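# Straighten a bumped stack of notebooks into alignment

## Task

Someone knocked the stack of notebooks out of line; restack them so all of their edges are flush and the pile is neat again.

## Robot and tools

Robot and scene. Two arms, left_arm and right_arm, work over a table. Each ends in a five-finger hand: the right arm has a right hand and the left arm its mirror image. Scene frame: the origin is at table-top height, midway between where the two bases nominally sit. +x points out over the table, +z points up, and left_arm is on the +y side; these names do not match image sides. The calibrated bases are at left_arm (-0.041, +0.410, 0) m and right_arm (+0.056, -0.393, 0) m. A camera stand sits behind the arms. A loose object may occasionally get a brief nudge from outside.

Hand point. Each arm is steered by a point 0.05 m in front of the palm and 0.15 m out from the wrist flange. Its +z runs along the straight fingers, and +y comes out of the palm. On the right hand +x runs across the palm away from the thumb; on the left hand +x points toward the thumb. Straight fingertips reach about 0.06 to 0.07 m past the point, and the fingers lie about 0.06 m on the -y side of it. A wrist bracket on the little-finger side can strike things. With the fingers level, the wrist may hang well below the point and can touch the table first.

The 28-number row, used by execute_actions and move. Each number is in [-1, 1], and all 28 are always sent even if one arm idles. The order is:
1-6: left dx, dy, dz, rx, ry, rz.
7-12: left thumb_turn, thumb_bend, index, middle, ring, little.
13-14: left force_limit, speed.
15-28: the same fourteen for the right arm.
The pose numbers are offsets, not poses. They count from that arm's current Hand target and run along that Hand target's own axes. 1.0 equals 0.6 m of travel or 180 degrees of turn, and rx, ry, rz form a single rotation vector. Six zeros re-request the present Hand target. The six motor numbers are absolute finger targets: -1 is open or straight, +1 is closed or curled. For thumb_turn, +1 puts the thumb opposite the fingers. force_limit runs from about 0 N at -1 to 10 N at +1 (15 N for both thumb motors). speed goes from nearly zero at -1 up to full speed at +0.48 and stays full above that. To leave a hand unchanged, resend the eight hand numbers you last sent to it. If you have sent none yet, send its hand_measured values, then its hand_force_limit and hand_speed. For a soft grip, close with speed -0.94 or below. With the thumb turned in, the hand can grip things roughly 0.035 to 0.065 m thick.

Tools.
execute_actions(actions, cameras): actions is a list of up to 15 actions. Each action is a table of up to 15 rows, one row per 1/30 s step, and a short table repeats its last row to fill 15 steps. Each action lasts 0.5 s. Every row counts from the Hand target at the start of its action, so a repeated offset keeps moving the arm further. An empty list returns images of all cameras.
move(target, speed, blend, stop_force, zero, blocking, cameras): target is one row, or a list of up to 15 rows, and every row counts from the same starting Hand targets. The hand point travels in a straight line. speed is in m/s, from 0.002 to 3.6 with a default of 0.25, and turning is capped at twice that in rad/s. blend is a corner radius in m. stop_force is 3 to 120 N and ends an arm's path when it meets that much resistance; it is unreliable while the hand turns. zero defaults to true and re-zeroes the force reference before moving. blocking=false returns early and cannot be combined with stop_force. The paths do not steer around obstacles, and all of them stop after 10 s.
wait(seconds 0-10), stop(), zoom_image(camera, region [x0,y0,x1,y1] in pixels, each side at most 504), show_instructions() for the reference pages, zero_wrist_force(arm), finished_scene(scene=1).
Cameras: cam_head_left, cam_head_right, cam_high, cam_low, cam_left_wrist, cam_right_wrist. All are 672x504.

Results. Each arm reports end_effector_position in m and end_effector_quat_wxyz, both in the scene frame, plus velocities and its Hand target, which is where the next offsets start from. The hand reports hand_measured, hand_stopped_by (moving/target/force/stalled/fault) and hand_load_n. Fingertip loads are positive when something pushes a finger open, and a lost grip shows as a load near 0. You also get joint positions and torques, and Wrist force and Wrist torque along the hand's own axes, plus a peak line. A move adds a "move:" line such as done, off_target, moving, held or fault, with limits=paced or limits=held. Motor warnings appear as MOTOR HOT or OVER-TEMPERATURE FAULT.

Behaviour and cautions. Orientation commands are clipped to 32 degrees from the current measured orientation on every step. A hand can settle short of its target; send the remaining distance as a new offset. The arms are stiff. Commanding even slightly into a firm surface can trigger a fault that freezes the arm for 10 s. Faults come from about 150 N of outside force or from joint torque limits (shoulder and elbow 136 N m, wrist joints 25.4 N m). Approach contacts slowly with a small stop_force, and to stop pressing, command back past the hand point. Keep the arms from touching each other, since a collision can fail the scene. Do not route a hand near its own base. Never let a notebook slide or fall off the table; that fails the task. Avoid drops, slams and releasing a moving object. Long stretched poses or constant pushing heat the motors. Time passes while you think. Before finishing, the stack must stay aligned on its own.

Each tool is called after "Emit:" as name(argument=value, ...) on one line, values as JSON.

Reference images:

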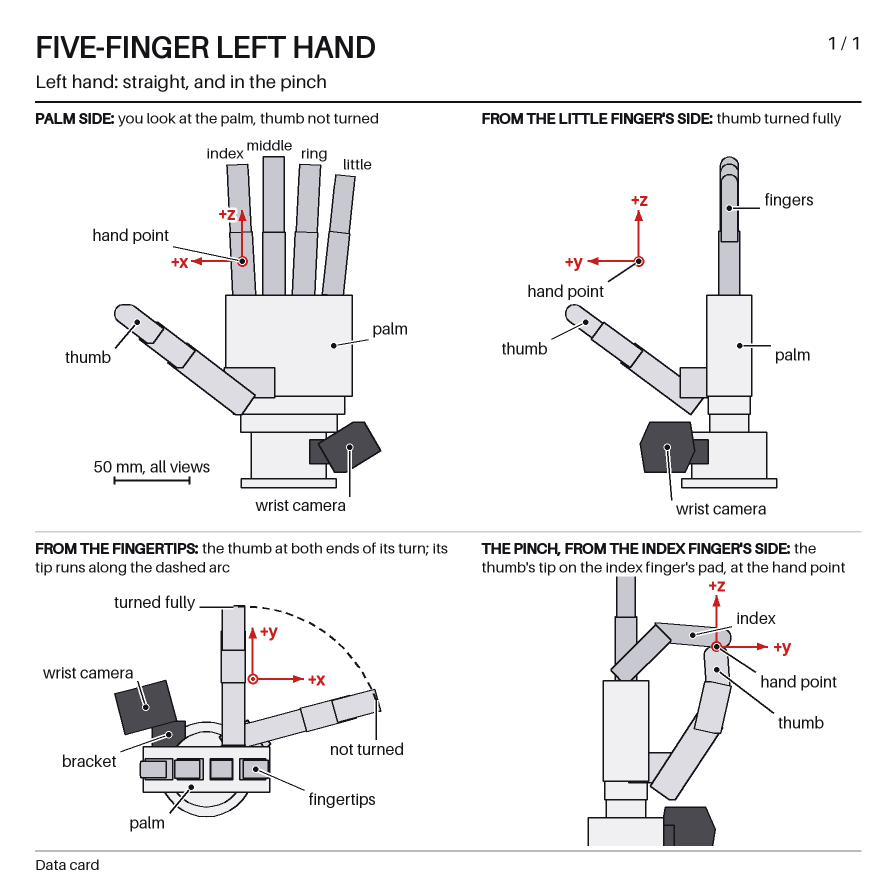

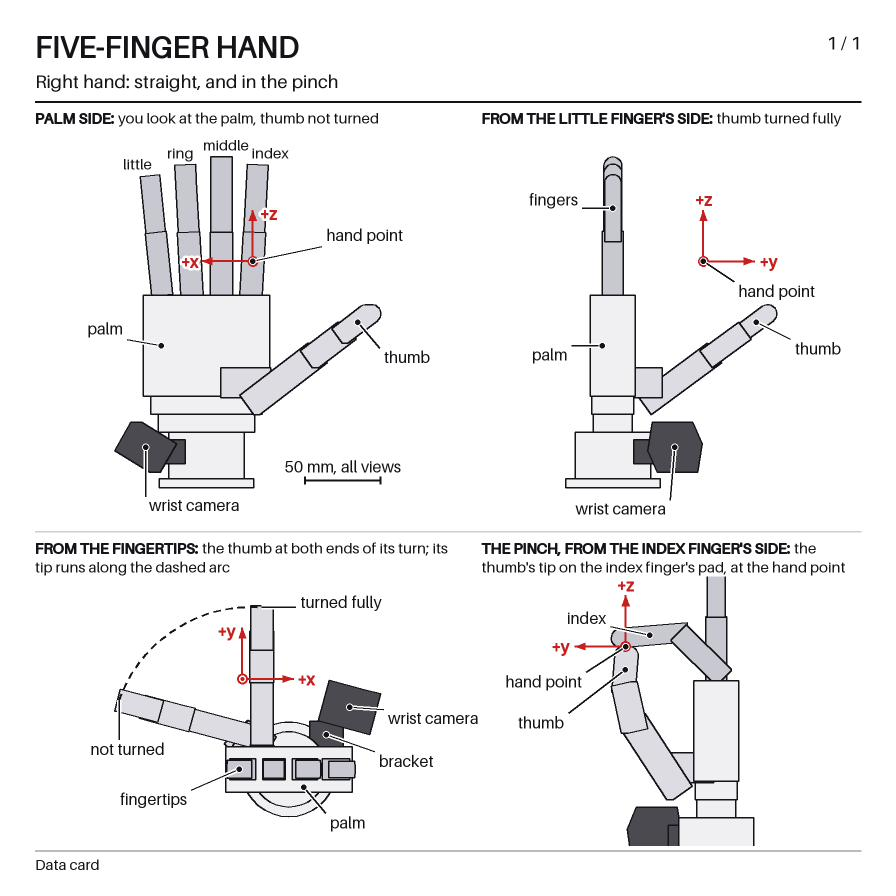

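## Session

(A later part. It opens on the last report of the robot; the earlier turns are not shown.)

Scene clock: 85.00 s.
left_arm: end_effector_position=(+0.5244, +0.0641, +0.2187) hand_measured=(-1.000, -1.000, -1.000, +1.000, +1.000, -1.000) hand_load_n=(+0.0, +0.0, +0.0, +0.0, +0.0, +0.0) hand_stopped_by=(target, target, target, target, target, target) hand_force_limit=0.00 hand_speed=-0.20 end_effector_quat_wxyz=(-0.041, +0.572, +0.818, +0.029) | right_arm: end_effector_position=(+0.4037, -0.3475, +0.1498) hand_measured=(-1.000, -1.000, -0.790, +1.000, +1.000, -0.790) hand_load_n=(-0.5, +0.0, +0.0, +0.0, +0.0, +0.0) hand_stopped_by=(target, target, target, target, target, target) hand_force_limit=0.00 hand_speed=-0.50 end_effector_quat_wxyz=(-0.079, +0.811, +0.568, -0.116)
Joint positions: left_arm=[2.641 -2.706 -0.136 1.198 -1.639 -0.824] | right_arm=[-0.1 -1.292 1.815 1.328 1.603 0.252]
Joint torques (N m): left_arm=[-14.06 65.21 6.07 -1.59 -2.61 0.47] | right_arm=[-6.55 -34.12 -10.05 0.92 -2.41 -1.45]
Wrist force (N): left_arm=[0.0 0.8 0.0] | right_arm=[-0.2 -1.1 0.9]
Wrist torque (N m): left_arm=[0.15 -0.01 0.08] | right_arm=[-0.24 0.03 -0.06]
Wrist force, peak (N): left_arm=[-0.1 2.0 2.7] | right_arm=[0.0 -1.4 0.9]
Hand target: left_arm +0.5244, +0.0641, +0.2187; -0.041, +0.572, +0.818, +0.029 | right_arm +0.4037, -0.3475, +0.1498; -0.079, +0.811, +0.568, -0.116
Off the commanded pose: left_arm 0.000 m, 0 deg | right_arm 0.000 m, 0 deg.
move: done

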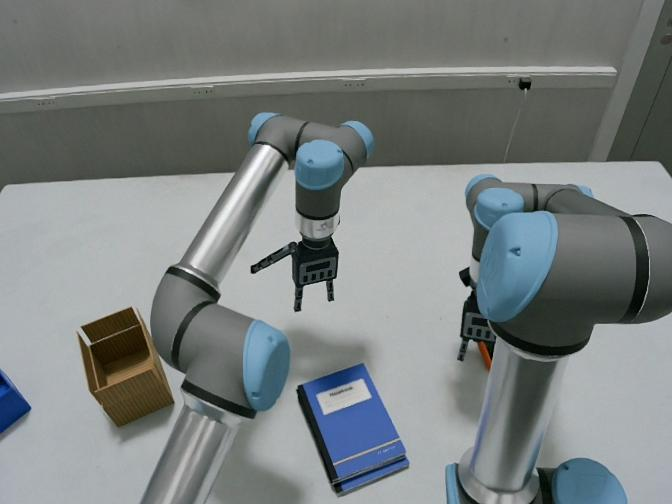

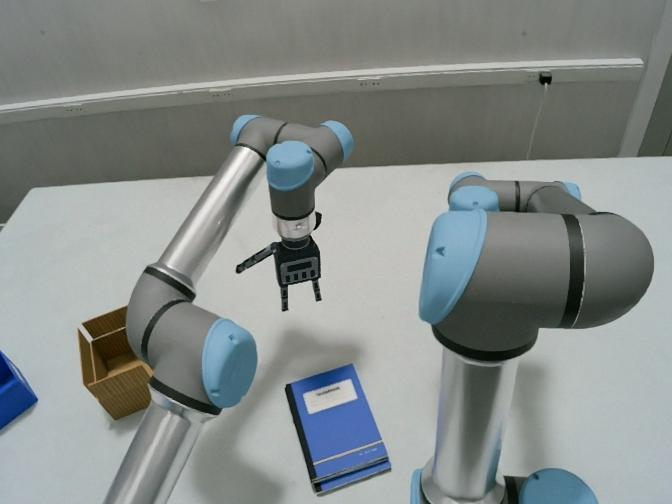

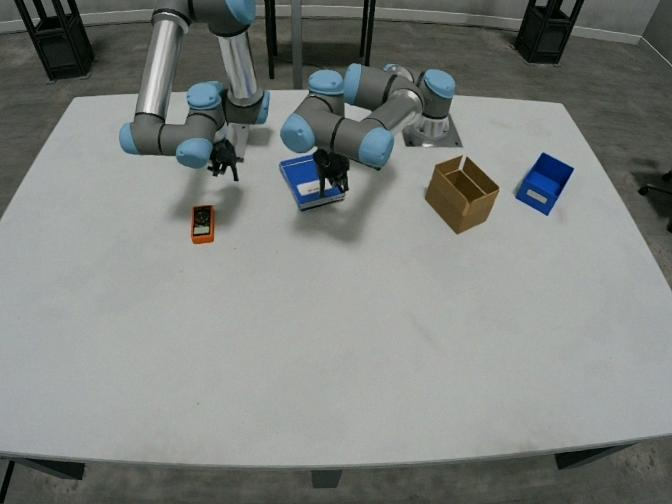

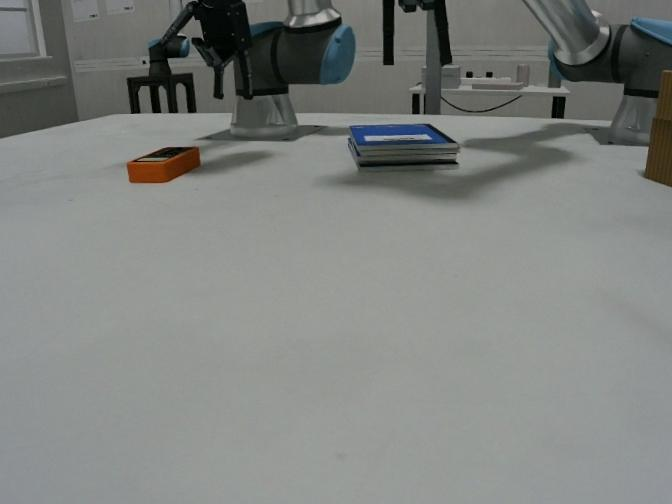

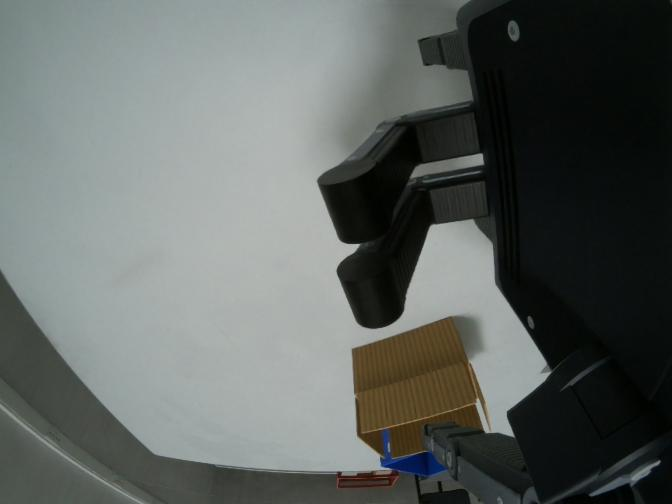

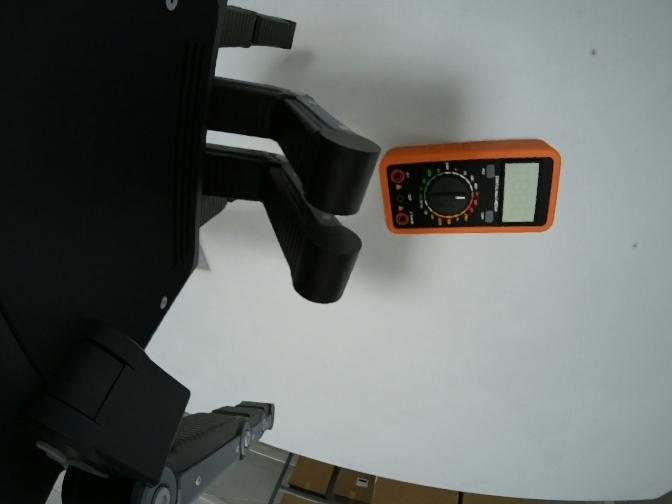

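Emit:
move(target=[[-0.0254,0,0.2499,0,0,0,-1,-1,-1,1,1,-1,0,-0.2,0.2692,-0.4078,0.1177,-0.1026,-0.0295,-0.2158,-1,-1,-1,1,1,-1,0,-0.5],[-0.0254,-0.1167,0.2499,0,0,0,-1,-1,-1,1,1,-1,0,-0.2,0.2692,-0.4078,0.1177,-0.1026,-0.0295,-0.2158,-1,-1,-1,1,1,-1,0,-0.5]], speed=0.2, cameras=["all"])

Emit:
zoom_image(camera="cam_head_left", region=[290, 360, 420, 500])

Scene clock: 88.10 s.
left_arm: end_effector_position=(+0.5244, +0.0640, +0.0713) hand_measured=(-1.000, -1.000, -1.000, +1.000, +1.000, -1.000) hand_load_n=(+0.0, +0.0, +0.0, +0.0, +0.0, +0.0) hand_stopped_by=(target, target, target, target, target, target) hand_force_limit=0.00 hand_speed=-0.20 end_effector_quat_wxyz=(-0.041, +0.572, +0.818, +0.029) end_effector_velocity=(+0.000, +0.000, +0.003) end_effector_angular_velocity=(+0.000, -0.001, -0.001) | right_arm: end_effector_position=(+0.2330, -0.1341, +0.1315) hand_measured=(-1.000, -1.000, -1.000, +1.000, +1.000, -1.000) hand_load_n=(+0.0, +0.0, +0.0, +0.0, +0.0, +0.0) hand_stopped_by=(target, target, target, target, target, target) hand_force_limit=0.00 hand_speed=-0.50 end_effector_quat_wxyz=(+0.030, +0.598, +0.800, -0.037)
Joint positions: left_arm=[2.641 -2.638 -0.651 1.644 -1.639 -0.824] | right_arm=[0.781 -1.443 2.012 1.066 1.641 0.495]
Joint velocities: left_arm=[0 0.002 0.004 -0.005 0 0] | right_arm=[within noise]
Joint torques (N m): left_arm=[10.37 66.05 28.86 -3.59 2.31 1.16] | right_arm=[-1.69 -28.3 -10.36 4.24 -2.03 -1.17]
Wrist force (N): left_arm=[0.1 0.5 0.4] | right_arm=[0.2 -0.7 0.8]
Wrist torque (N m): left_arm=[0.09 -0.01 -0.11] | right_arm=[-0.13 -0.01 -0.03]
Wrist force, peak (N): left_arm=[-0.3 0.5 1.1] | right_arm=[3.3 -1.2 0.0]
Hand target: left_arm +0.5244, +0.0640, +0.0714; -0.041, +0.572, +0.818, +0.029 (not the last commanded pose) | right_arm +0.2329, -0.1341, +0.1315; +0.030, +0.598, +0.800, -0.037 (not the last commanded pose)
Off the commanded pose: left_arm 0.070 m, 0 deg | right_arm 0.028 m, 4 deg.
move: held (right_arm; a check stopped the path), off_target (left_arm; braked when a check withheld steps of right_arm); path passed 0 of 2 targets; limits=held
pose unreachable (right arm): on one or more control steps of this call, first in action 0 (counted from 0), this arm could not follow its commanded pose, so it was not sent that pose on those steps. It may still have moved: this result reports where it is.
cause: moving toward the commanded pose would bring a part of the arm too close to another arm (a part of this arm just beyond joint 4 (wrist 1) and a part of the left arm just beyond its joint 2 (shoulder lift), 14 mm apart when this arm was first held).

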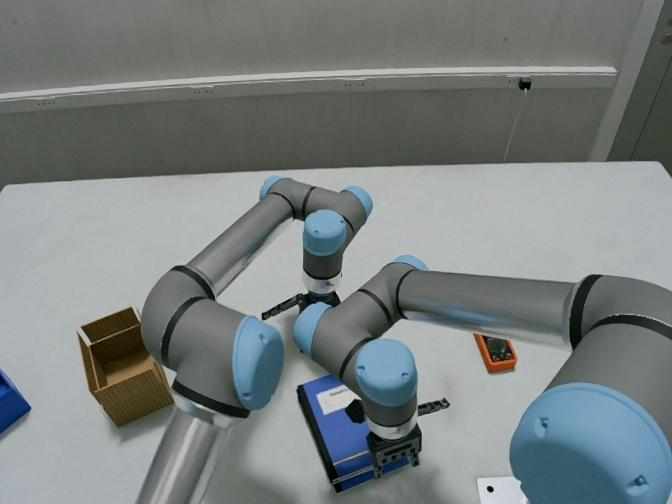

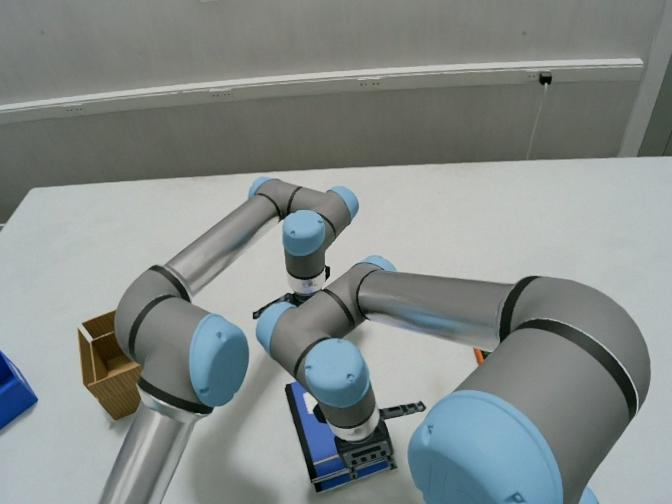

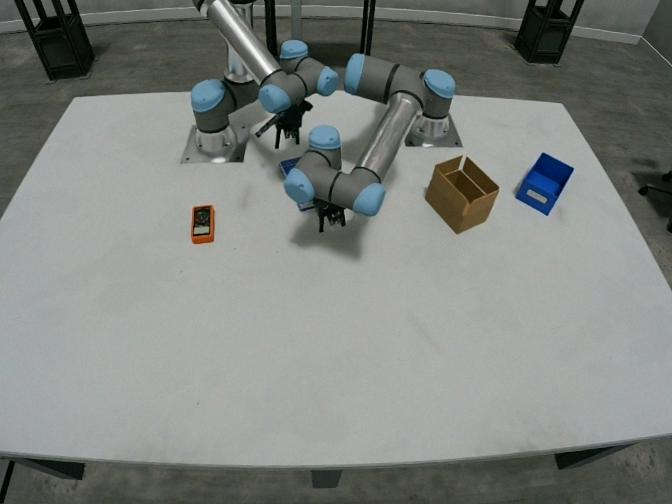

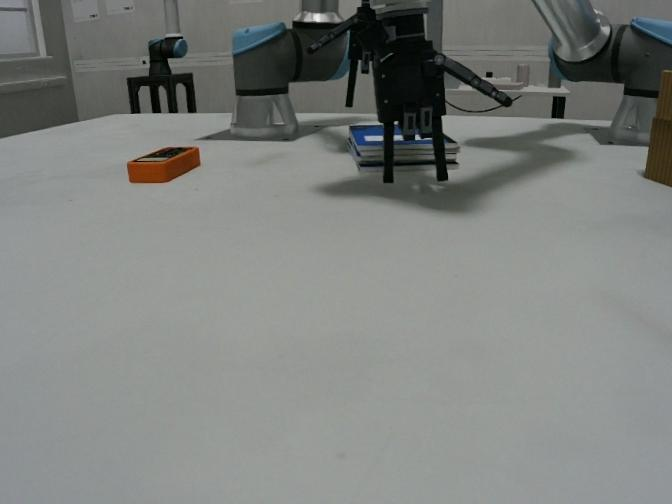

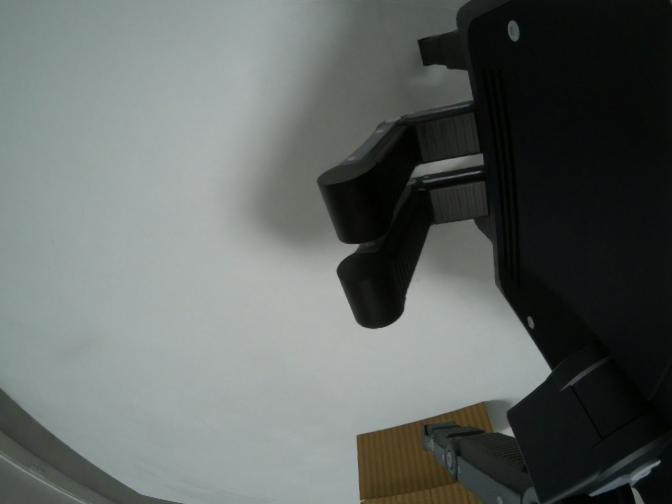

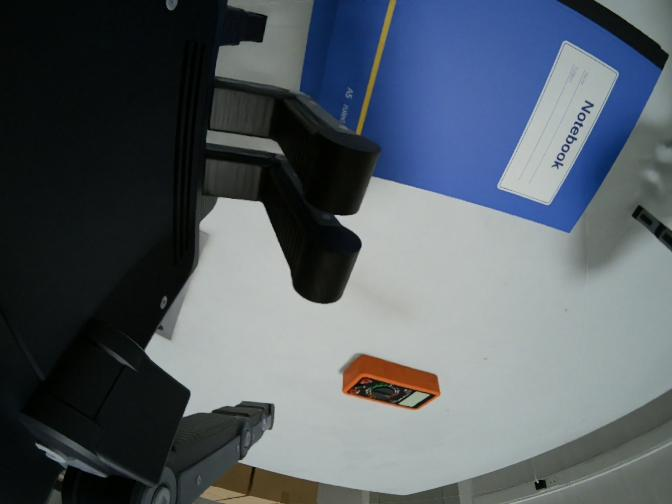

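Scaled by 3.600 from the camera's 672x504 image, which has a finer 960x720 frame.

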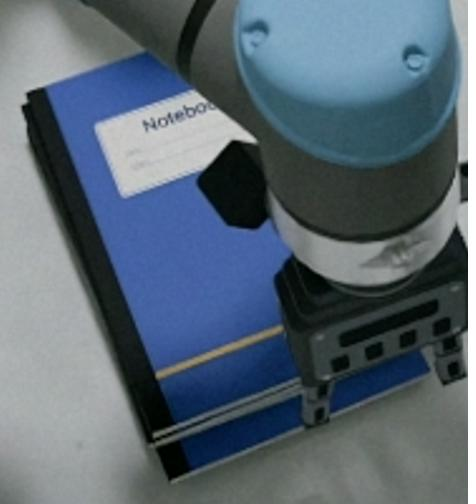

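Emit:
move(target=[[0.0168,0.03,-0.1658,0,0,0,-1,-1,-1,1,1,-1,0,-0.2,0,0,0,0,0,0,-1,-1,-1,1,1,-1,0,-0.5],[0.4485,0.018,-0.3377,0,0,0,-1,-1,-1,1,1,-1,0,-0.2,0,0,0,0,0,0,-1,-1,-1,1,1,-1,0,-0.5]], speed=0.25, blend=0.03)

Scene clock: 90.47 s.
left_arm: end_effector_position=(+0.4497, +0.2999, +0.3000) hand_measured=(-1.000, -1.000, -1.000, +1.000, +1.000, -1.000) hand_load_n=(+0.0, +0.0, +0.0, +0.0, +0.0, +0.0) hand_stopped_by=(target, target, target, target, target, target) hand_force_limit=0.00 hand_speed=-0.20 end_effector_quat_wxyz=(-0.041, +0.572, +0.818, +0.029) | right_arm: end_effector_position=(+0.2329, -0.1341, +0.1315) hand_measured=(-1.000, -1.000, -1.000, +1.000, +1.000, -1.000) hand_load_n=(+0.0, +0.0, +0.0, +0.0, +0.0, +0.0) hand_stopped_by=(target, target, target, target, target, target) hand_force_limit=0.00 hand_speed=-0.50 end_effector_quat_wxyz=(+0.030, +0.598, +0.800, -0.037)
Joint positions: left_arm=[3.005 -2.003 -1.157 1.545 -1.661 -0.46] | right_arm=[0.781 -1.443 2.012 1.066 1.641 0.495]
Joint torques (N m): left_arm=[11.6 46.38 14.72 -1.4 2.41 1.05] | right_arm=[4.29 -28.12 -9.89 4.47 -2.48 -1.45]
Wrist force (N): left_arm=[-0.3 0.7 0.1] | right_arm=[0.3 -0.7 1.0]
Wrist torque (N m): left_arm=[0.16 0.05 0.06] | right_arm=[-0.14 -0.04 -0.03]
Wrist force, peak (N): left_arm=[-0.3 0.1 2.7] | right_arm=[0.1 -0.9 1.0]
Hand target: left_arm +0.4496, +0.3000, +0.3000; -0.041, +0.572, +0.818, +0.029 | right_arm +0.2329, -0.1341, +0.1315; +0.030, +0.598, +0.800, -0.037
Off the commanded pose: left_arm 0.000 m, 0 deg | right_arm 0.000 m, 0 deg.
move: done

Emit:
move(target=[0,0,0,0,0,0,-1,-1,-1,1,1,-1,0,-0.2,0.0425,-0.0167,-0.0037,-0.0093,-0.0031,-0.0192,-1,-1,-1,1,1,-1,0,-0.5], speed=0.15, cameras=["all"])

Emit:
zoom_image(camera="cam_head_left", region=[290, 360, 420, 500])

Emit:
zoom_image(camera="cam_high", region=[270, 130, 370, 220])

Emit:
zoom_image(camera="cam_low", region=[335, 110, 475, 190])

Scene clock: 91.67 s.
left_arm: end_effector_position=(+0.4496, +0.3000, +0.3000) hand_measured=(-1.000, -1.000, -1.000, +1.000, +1.000, -1.000) hand_load_n=(+0.0, -0.5, +0.0, +0.0, +0.0, +0.0) hand_stopped_by=(target, target, target, target, target, target) hand_force_limit=0.00 hand_speed=-0.20 end_effector_quat_wxyz=(-0.041, +0.572, +0.818, +0.029) | right_arm: end_effector_position=(+0.2161, -0.1123, +0.1316) hand_measured=(-1.000, -1.000, -1.000, +1.000, +1.000, -1.000) hand_load_n=(+0.0, +0.0, +0.0, +0.0, +0.0, +0.0) hand_stopped_by=(target, target, target, target, target, target) hand_force_limit=0.00 hand_speed=-0.50 end_effector_quat_wxyz=(+0.041, +0.573, +0.818, -0.029)
Joint positions: left_arm=[3.005 -2.002 -1.157 1.545 -1.661 -0.459] | right_arm=[0.886 -1.42 1.986 1.056 1.658 0.538]
Joint torques (N m): left_arm=[13.39 47.68 7.44 -3 2.69 1.11] | right_arm=[3.38 -28.87 -9.68 4.36 -2.07 -1.98]
Wrist force (N): left_arm=[-0.3 0.9 0.0] | right_arm=[-0.3 -0.8 0.9]
Wrist torque (N m): left_arm=[0.19 0.05 0.05] | right_arm=[-0.21 0.09 -0.06]
Wrist force, peak (N): left_arm=[-0.4 0.9 -0.1] | right_arm=[0.4 -1.1 1.1]
Hand target: left_arm +0.4496, +0.3000, +0.3000; -0.041, +0.572, +0.818, +0.029 | right_arm +0.2161, -0.1123, +0.1316; +0.041, +0.573, +0.818, -0.029
Off the commanded pose: left_arm 0.000 m, 0 deg | right_arm 0.000 m, 0 deg.
move: done

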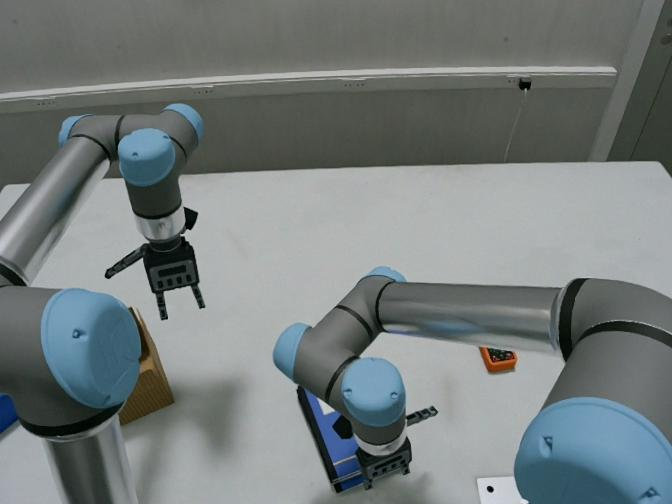

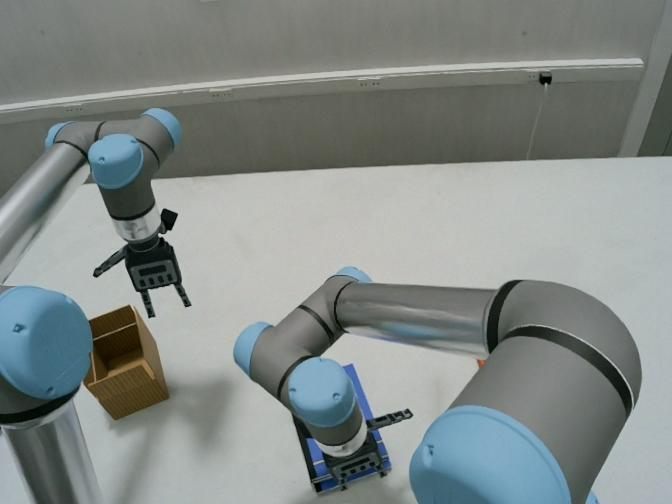

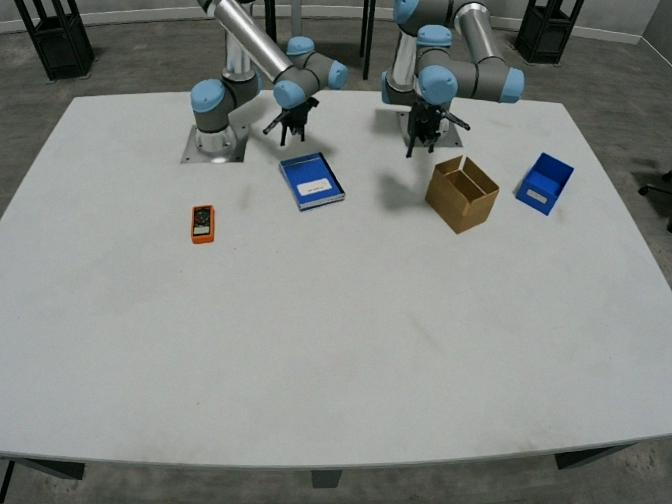

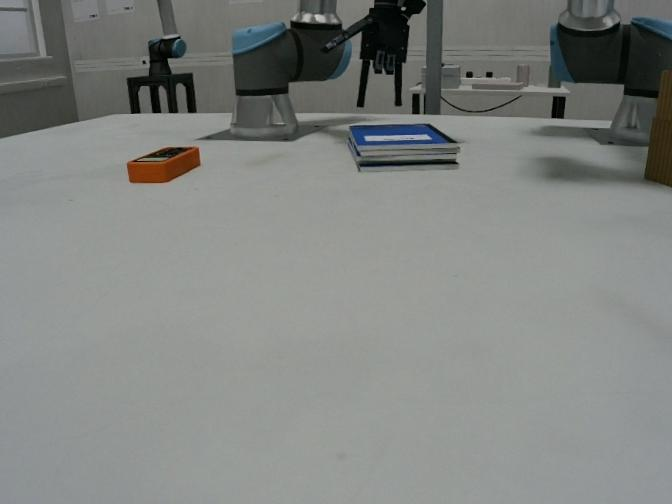

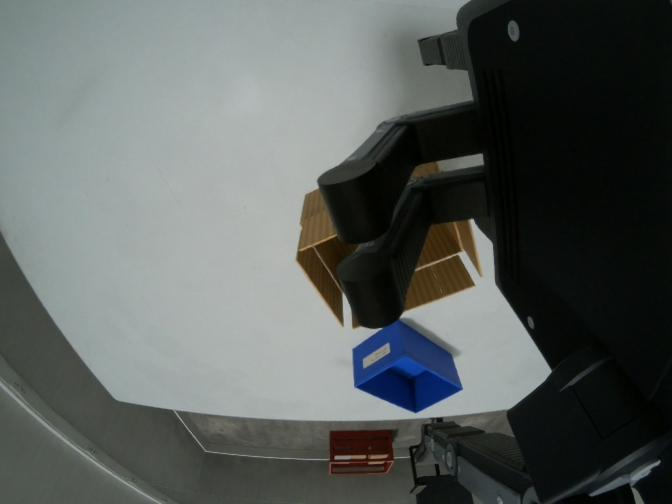

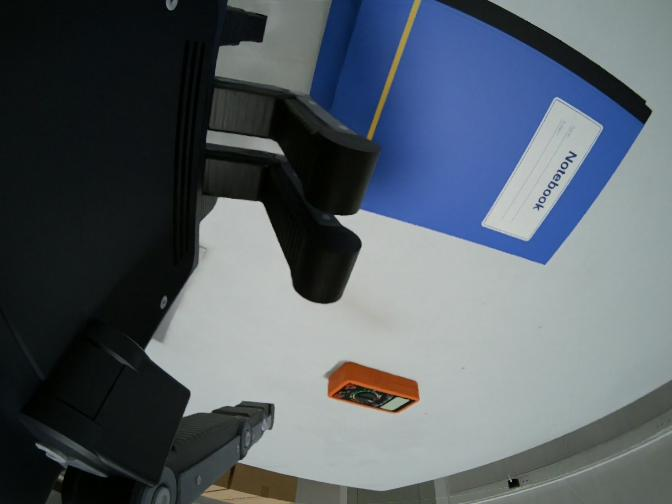

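Scaled by 3.600 from the camera's 672x504 image, which has a finer 960x720 frame.

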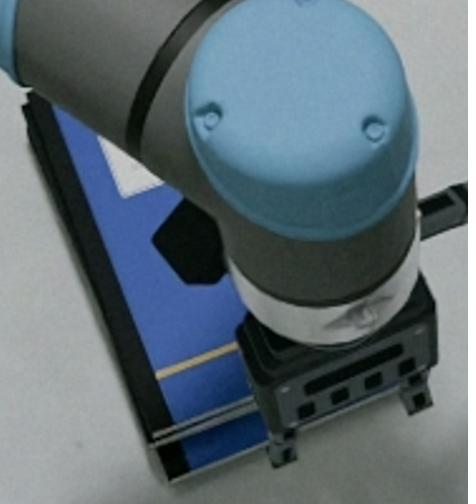

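Scaled by 5.040 from the camera's 672x504 image, which has a finer 960x720 frame.

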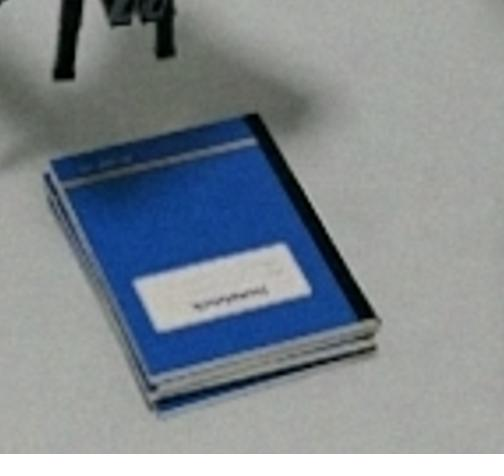

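Scaled by 3.600 from the camera's 672x504 image, which has a finer 960x720 frame.

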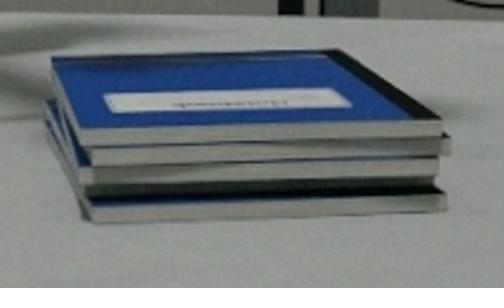

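Emit:
move(target=[[0,0,0,0,0,0,-1,-1,-1,1,1,-1,0,-0.2,0.0249,0,-0.0025,0,0,0,-1,-1,-1,1,1,-1,0,-0.5],[0,0,0,0,0,0,-1,-1,-1,1,1,-1,0,-0.2,0.0355,0,0.103,0,0,0,-1,-1,-1,1,1,-1,0,-0.5]], speed=0.08, stop_force=5, cameras=["cam_high","cam_head_left","cam_right_wrist"])

Emit:
zoom_image(camera="cam_high", region=[270, 130, 370, 220])

Emit:
zoom_image(camera="cam_head_left", region=[290, 400, 430, 504])

Scene clock: 94.00 s.
left_arm: end_effector_position=(+0.4496, +0.3000, +0.3000) hand_measured=(-1.000, -1.000, -1.000, +1.000, +1.000, -1.000) hand_load_n=(+0.0, -0.5, +0.0, +0.0, +0.0, +0.0) hand_stopped_by=(target, target, target, target, target, target) hand_force_limit=0.00 hand_speed=-0.20 end_effector_quat_wxyz=(-0.041, +0.572, +0.818, +0.029) | right_arm: end_effector_position=(+0.2110, -0.0983, +0.0679) hand_measured=(-1.000, -1.000, -1.000, +1.000, +1.000, -1.000) hand_load_n=(+0.0, +0.0, +0.0, +0.0, +0.0, +0.0) hand_stopped_by=(target, target, target, target, target, target) hand_force_limit=0.00 hand_speed=-0.50 end_effector_quat_wxyz=(+0.041, +0.573, +0.818, -0.029)
Joint positions: left_arm=[3.005 -2.002 -1.157 1.545 -1.661 -0.459] | right_arm=[0.928 -1.292 2.026 0.892 1.655 0.58]
Joint torques (N m): left_arm=[12.69 46.26 6.78 -2.83 2.5 1.08] | right_arm=[-4.55 -19.41 -21.95 0.43 2.7 -1.7]
Wrist force (N): left_arm=[-0.1 0.8 -0.2] | right_arm=[0.1 -0.7 0.9]
Wrist torque (N m): left_arm=[0.17 0.03 0.05] | right_arm=[-0.17 -0.04 0.09]
Wrist force, peak (N): left_arm=[0.0 0.9 -0.5] | right_arm=[0.0 -0.7 1.9]
Hand target: left_arm +0.4496, +0.3000, +0.3000; -0.041, +0.572, +0.818, +0.029 | right_arm +0.2110, -0.0983, +0.0679; +0.041, +0.573, +0.818, -0.029
Off the commanded pose: left_arm 0.000 m, 0 deg | right_arm 0.000 m, 0 deg.
move: done
Images, in order (width x height): cam_head_left 672x504, cam_high 672x504, cam_right_wrist 672x504.

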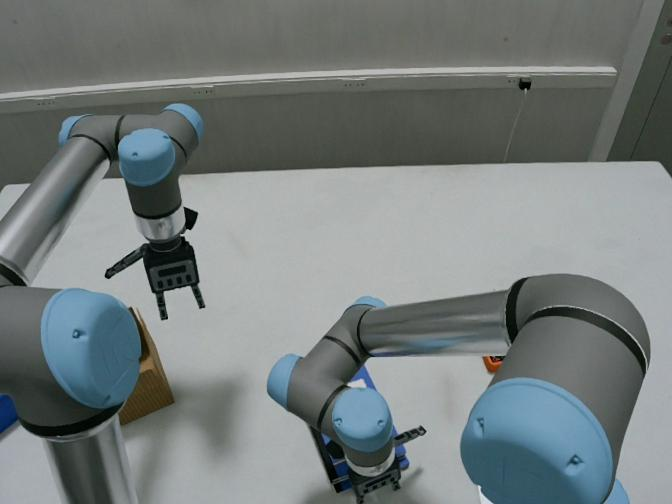

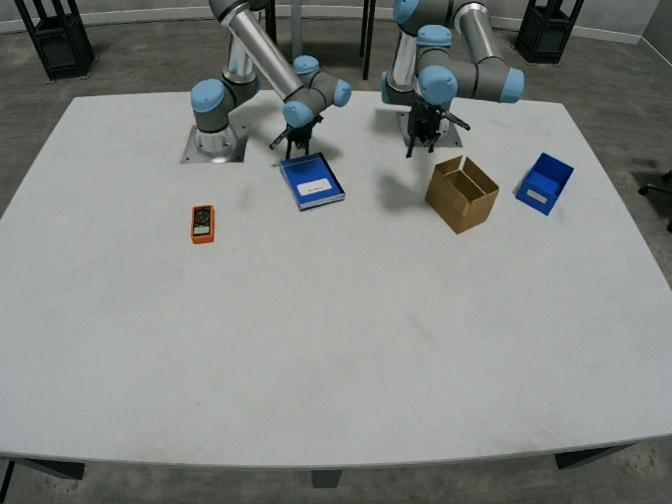

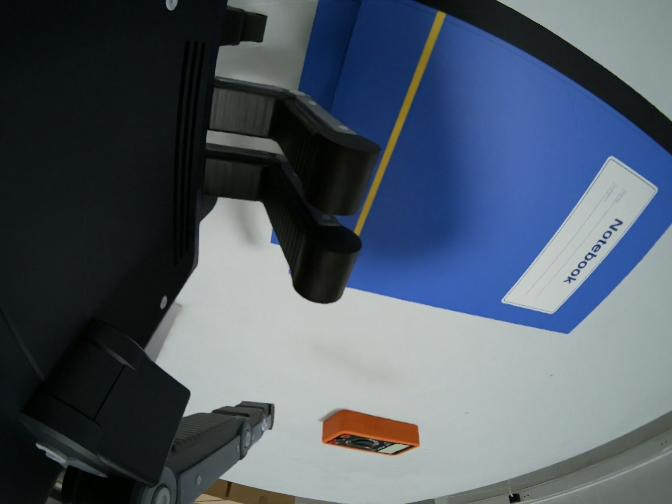

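Scaled by 5.040 from the camera's 672x504 image, which has a finer 960x720 frame.

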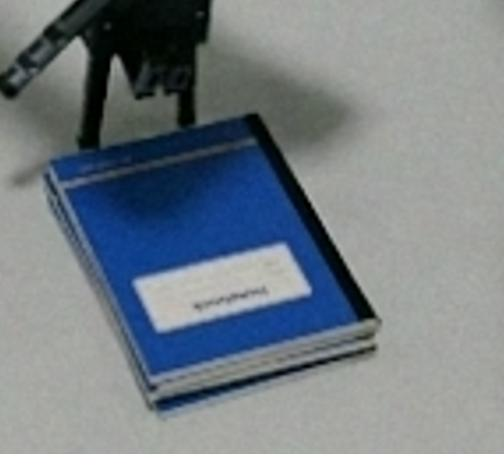

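Scaled by 3.600 from the camera's 672x504 image, which has a finer 960x720 frame.

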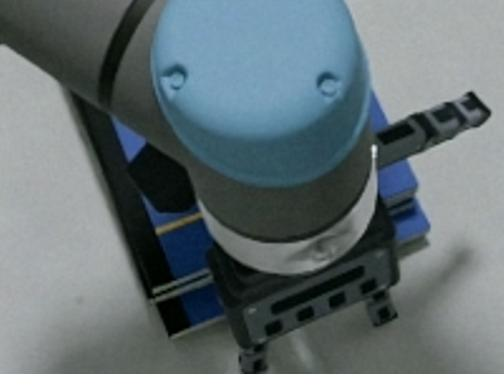

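Emit:
move(target=[0,0,0,0,0,0,-1,-1,-1,1,1,-1,0,-0.2,0,0.0633,0,0,0,0,-1,-1,-1,1,1,-1,0,-0.5], speed=0.03, stop_force=12, cameras=["cam_high","cam_head_left","cam_low","cam_right_wrist"])

Emit:
zoom_image(camera="cam_high", region=[270, 130, 370, 220])

Emit:
zoom_image(camera="cam_low", region=[335, 110, 475, 190])

Scene clock: 96.20 s.
left_arm: end_effector_position=(+0.4496, +0.3000, +0.3000) hand_measured=(-1.000, -1.000, -1.000, +1.000, +1.000, -1.000) hand_load_n=(+0.0, +0.0, +0.0, +0.0, +0.0, +0.0) hand_stopped_by=(target, target, target, target, target, target) hand_force_limit=0.00 hand_speed=-0.20 end_effector_quat_wxyz=(-0.041, +0.572, +0.818, +0.029) | right_arm: end_effector_position=(+0.2467, -0.0853, +0.0679) hand_measured=(-1.000, -1.000, -1.000, +1.000, +1.000, -1.000) hand_load_n=(+0.0, +0.0, +0.0, +0.0, +0.0, +0.0) hand_stopped_by=(target, target, target, target, target, target) hand_force_limit=0.00 hand_speed=-0.50 end_effector_quat_wxyz=(+0.041, +0.573, +0.818, -0.029)
Joint positions: left_arm=[3.005 -2.002 -1.157 1.545 -1.661 -0.459] | right_arm=[0.866 -1.246 1.958 0.908 1.659 0.518]
Joint torques (N m): left_arm=[13.35 46.52 7.21 -2.85 2.43 1] | right_arm=[8.69 -34.96 -7.59 0.52 0.83 1.48]
Wrist force (N): left_arm=[-0.3 0.6 -0.3] | right_arm=[0.2 -0.6 0.9]
Wrist torque (N m): left_arm=[0.15 0.04 0.05] | right_arm=[-0.19 0.00 0.11]
Wrist force, peak (N): left_arm=[-0.1 1.1 -0.1] | right_arm=[0.2 -2.8 1.5]
Hand target: left_arm +0.4496, +0.3000, +0.3000; -0.041, +0.572, +0.818, +0.029 | right_arm +0.2467, -0.0853, +0.0679; +0.041, +0.573, +0.818, -0.029
Off the commanded pose: left_arm 0.000 m, 0 deg | right_arm 0.000 m, 0 deg.
move: done
Images, in order (width x height): cam_head_left 672x504, cam_high 672x504, cam_low 672x504, cam_right_wrist 672x504.

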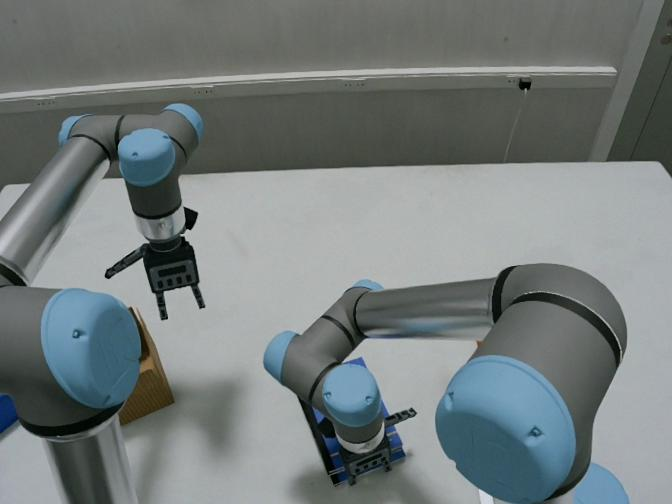

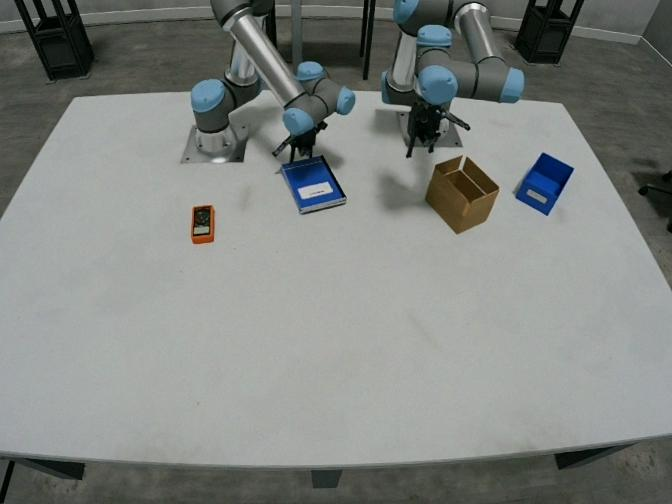

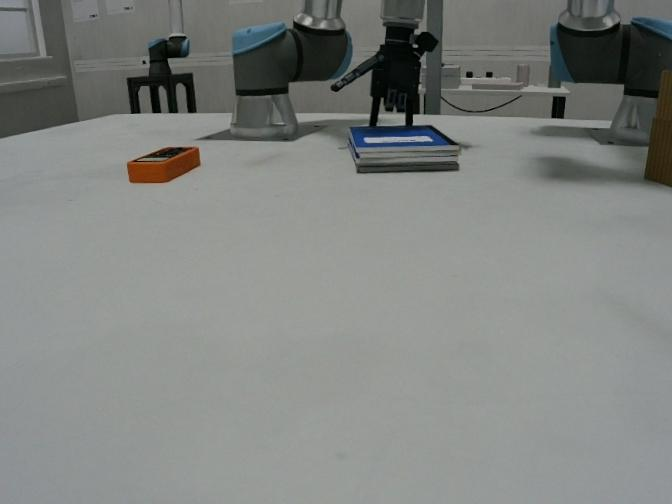

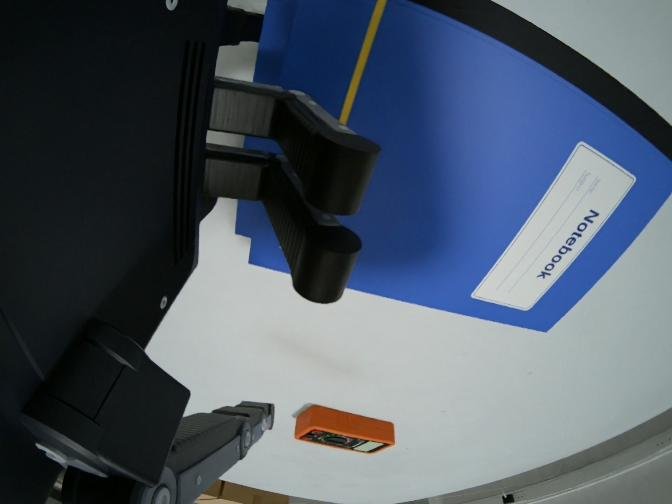

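Scaled by 5.040 from the camera's 672x504 image, which has a finer 960x720 frame.

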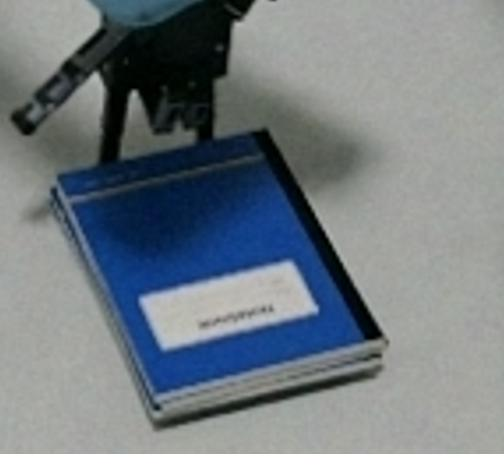

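Scaled by 3.600 from the camera's 672x504 image, which has a finer 960x720 frame.

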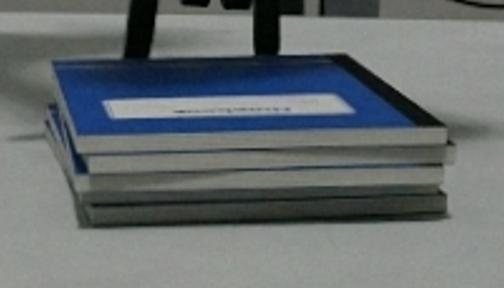

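Emit:
move(target=[[0,0,0,0,0,0,-1,-1,-1,1,1,-1,0,-0.2,0,0.004,0,0,0,0,-1,-1,-1,1,1,-1,0,-0.5],[0,0,0,0,0,0,-1,-1,-1,1,1,-1,0,-0.2,0,-0.05,0,0,0,0,-1,-1,-1,1,1,-1,0,-0.5],[0,0,0,0,0,0,-1,-1,-1,1,1,-1,0,-0.2,-0.0118,-0.05,-0.1161,0,0,0,-1,-1,-1,1,1,-1,0,-0.5],[0,0,0,0,0,0,-1,-1,-1,1,1,-1,0,-0.2,-0.4537,0.0223,-0.0913,0,0,0,-1,-1,-1,1,1,-1,0,-0.5]], speed=[0.02,0.1,0.2,0.25], blend=[0,0.005,0.02,0], cameras=["cam_high","cam_head_left","cam_low"])

Emit:
zoom_image(camera="cam_high", region=[270, 130, 370, 220])

Emit:
zoom_image(camera="cam_head_left", region=[290, 350, 420, 500])

Emit:
zoom_image(camera="cam_low", region=[335, 110, 475, 190])

Scene clock: 99.43 s.
left_arm: end_effector_position=(+0.4496, +0.3000, +0.3000) hand_measured=(-1.000, -1.000, -1.000, +1.000, +1.000, -1.000) hand_load_n=(+0.0, +0.0, +0.0, +0.0, +0.0, +0.0) hand_stopped_by=(target, target, target, target, target, target) hand_force_limit=0.00 hand_speed=-0.20 end_effector_quat_wxyz=(-0.041, +0.572, +0.818, +0.029) | right_arm: end_effector_position=(+0.3498, -0.3301, +0.1499) hand_measured=(-1.000, -1.000, -1.000, +1.000, +1.000, -1.000) hand_load_n=(+0.0, +0.0, +0.0, +0.0, +0.0, +0.0) hand_stopped_by=(target, target, target, target, target, target) hand_force_limit=0.00 hand_speed=-0.50 end_effector_quat_wxyz=(+0.041, +0.573, +0.818, -0.029)
Joint positions: left_arm=[3.005 -2.002 -1.157 1.545 -1.661 -0.459] | right_arm=[-0.183 -1.689 2.177 1.032 1.658 -0.535]
Joint torques (N m): left_arm=[12.53 45.98 6.17 -3.09 2.62 0.88] | right_arm=[-6.68 -16.91 -14.62 4.12 2.74 -2]
Wrist force (N): left_arm=[-0.1 0.9 0.1] | right_arm=[-0.2 -0.7 0.9]
Wrist torque (N m): left_arm=[0.16 0.02 0.06] | right_arm=[-0.14 0.00 -0.07]
Wrist force, peak (N): left_arm=[-0.3 0.9 0.1] | right_arm=[0.2 -3.1 1.6]
Hand target: left_arm +0.4496, +0.3000, +0.3000; -0.041, +0.572, +0.818, +0.029 | right_arm +0.3498, -0.3301, +0.1499; +0.041, +0.573, +0.818, -0.029
Off the commanded pose: left_arm 0.000 m, 0 deg | right_arm 0.000 m, 0 deg.
move: done
Images, in order (width x height): cam_head_left 672x504, cam_high 672x504, cam_low 672x504.

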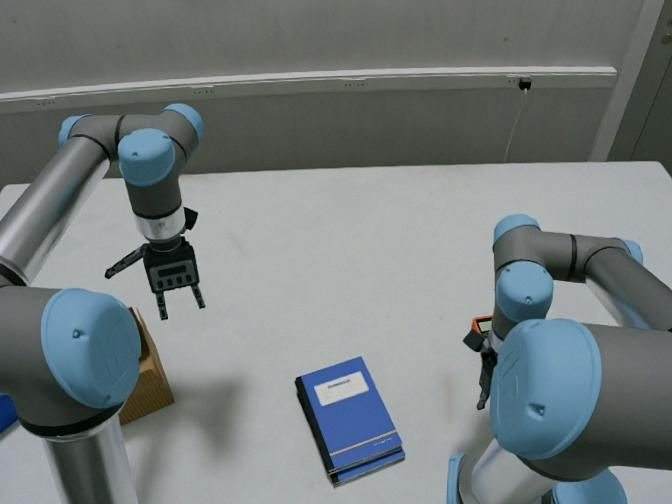

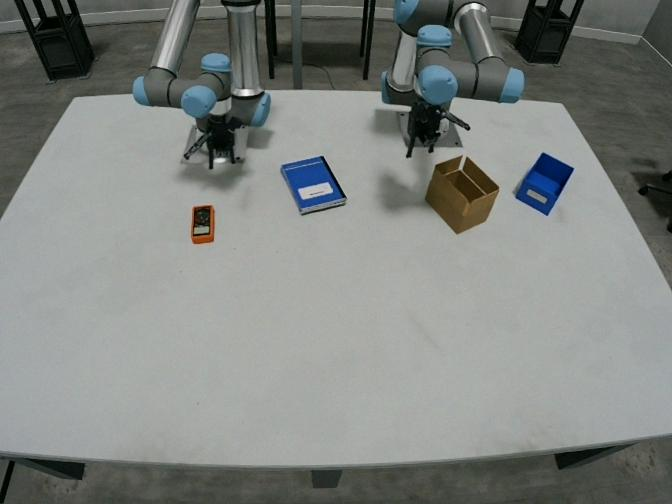

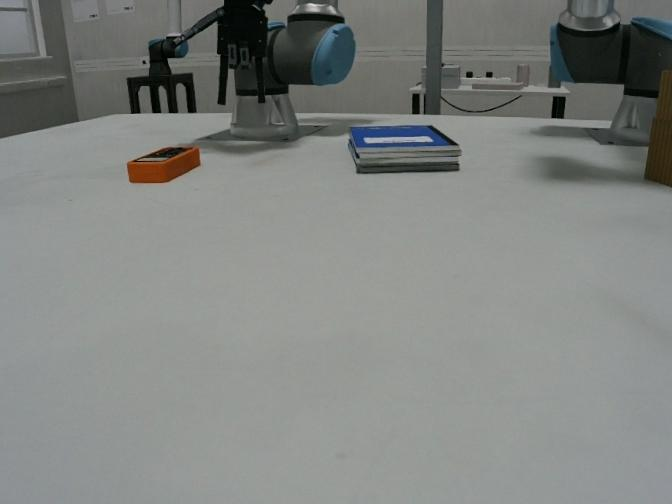

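Scaled by 5.040 from the camera's 672x504 image, which has a finer 960x720 frame.

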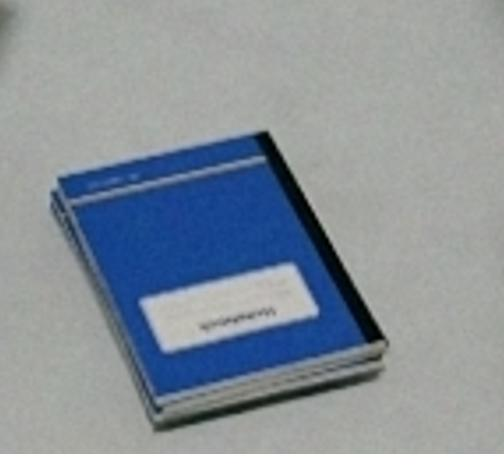

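Scaled by 3.360 from the camera's 672x504 image, which has a finer 960x720 frame.

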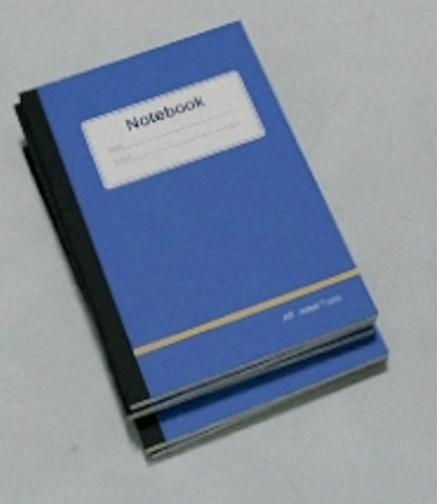

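Scaled by 3.600 from the camera's 672x504 image, which has a finer 960x720 frame.

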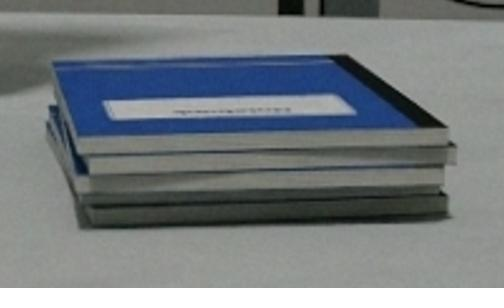

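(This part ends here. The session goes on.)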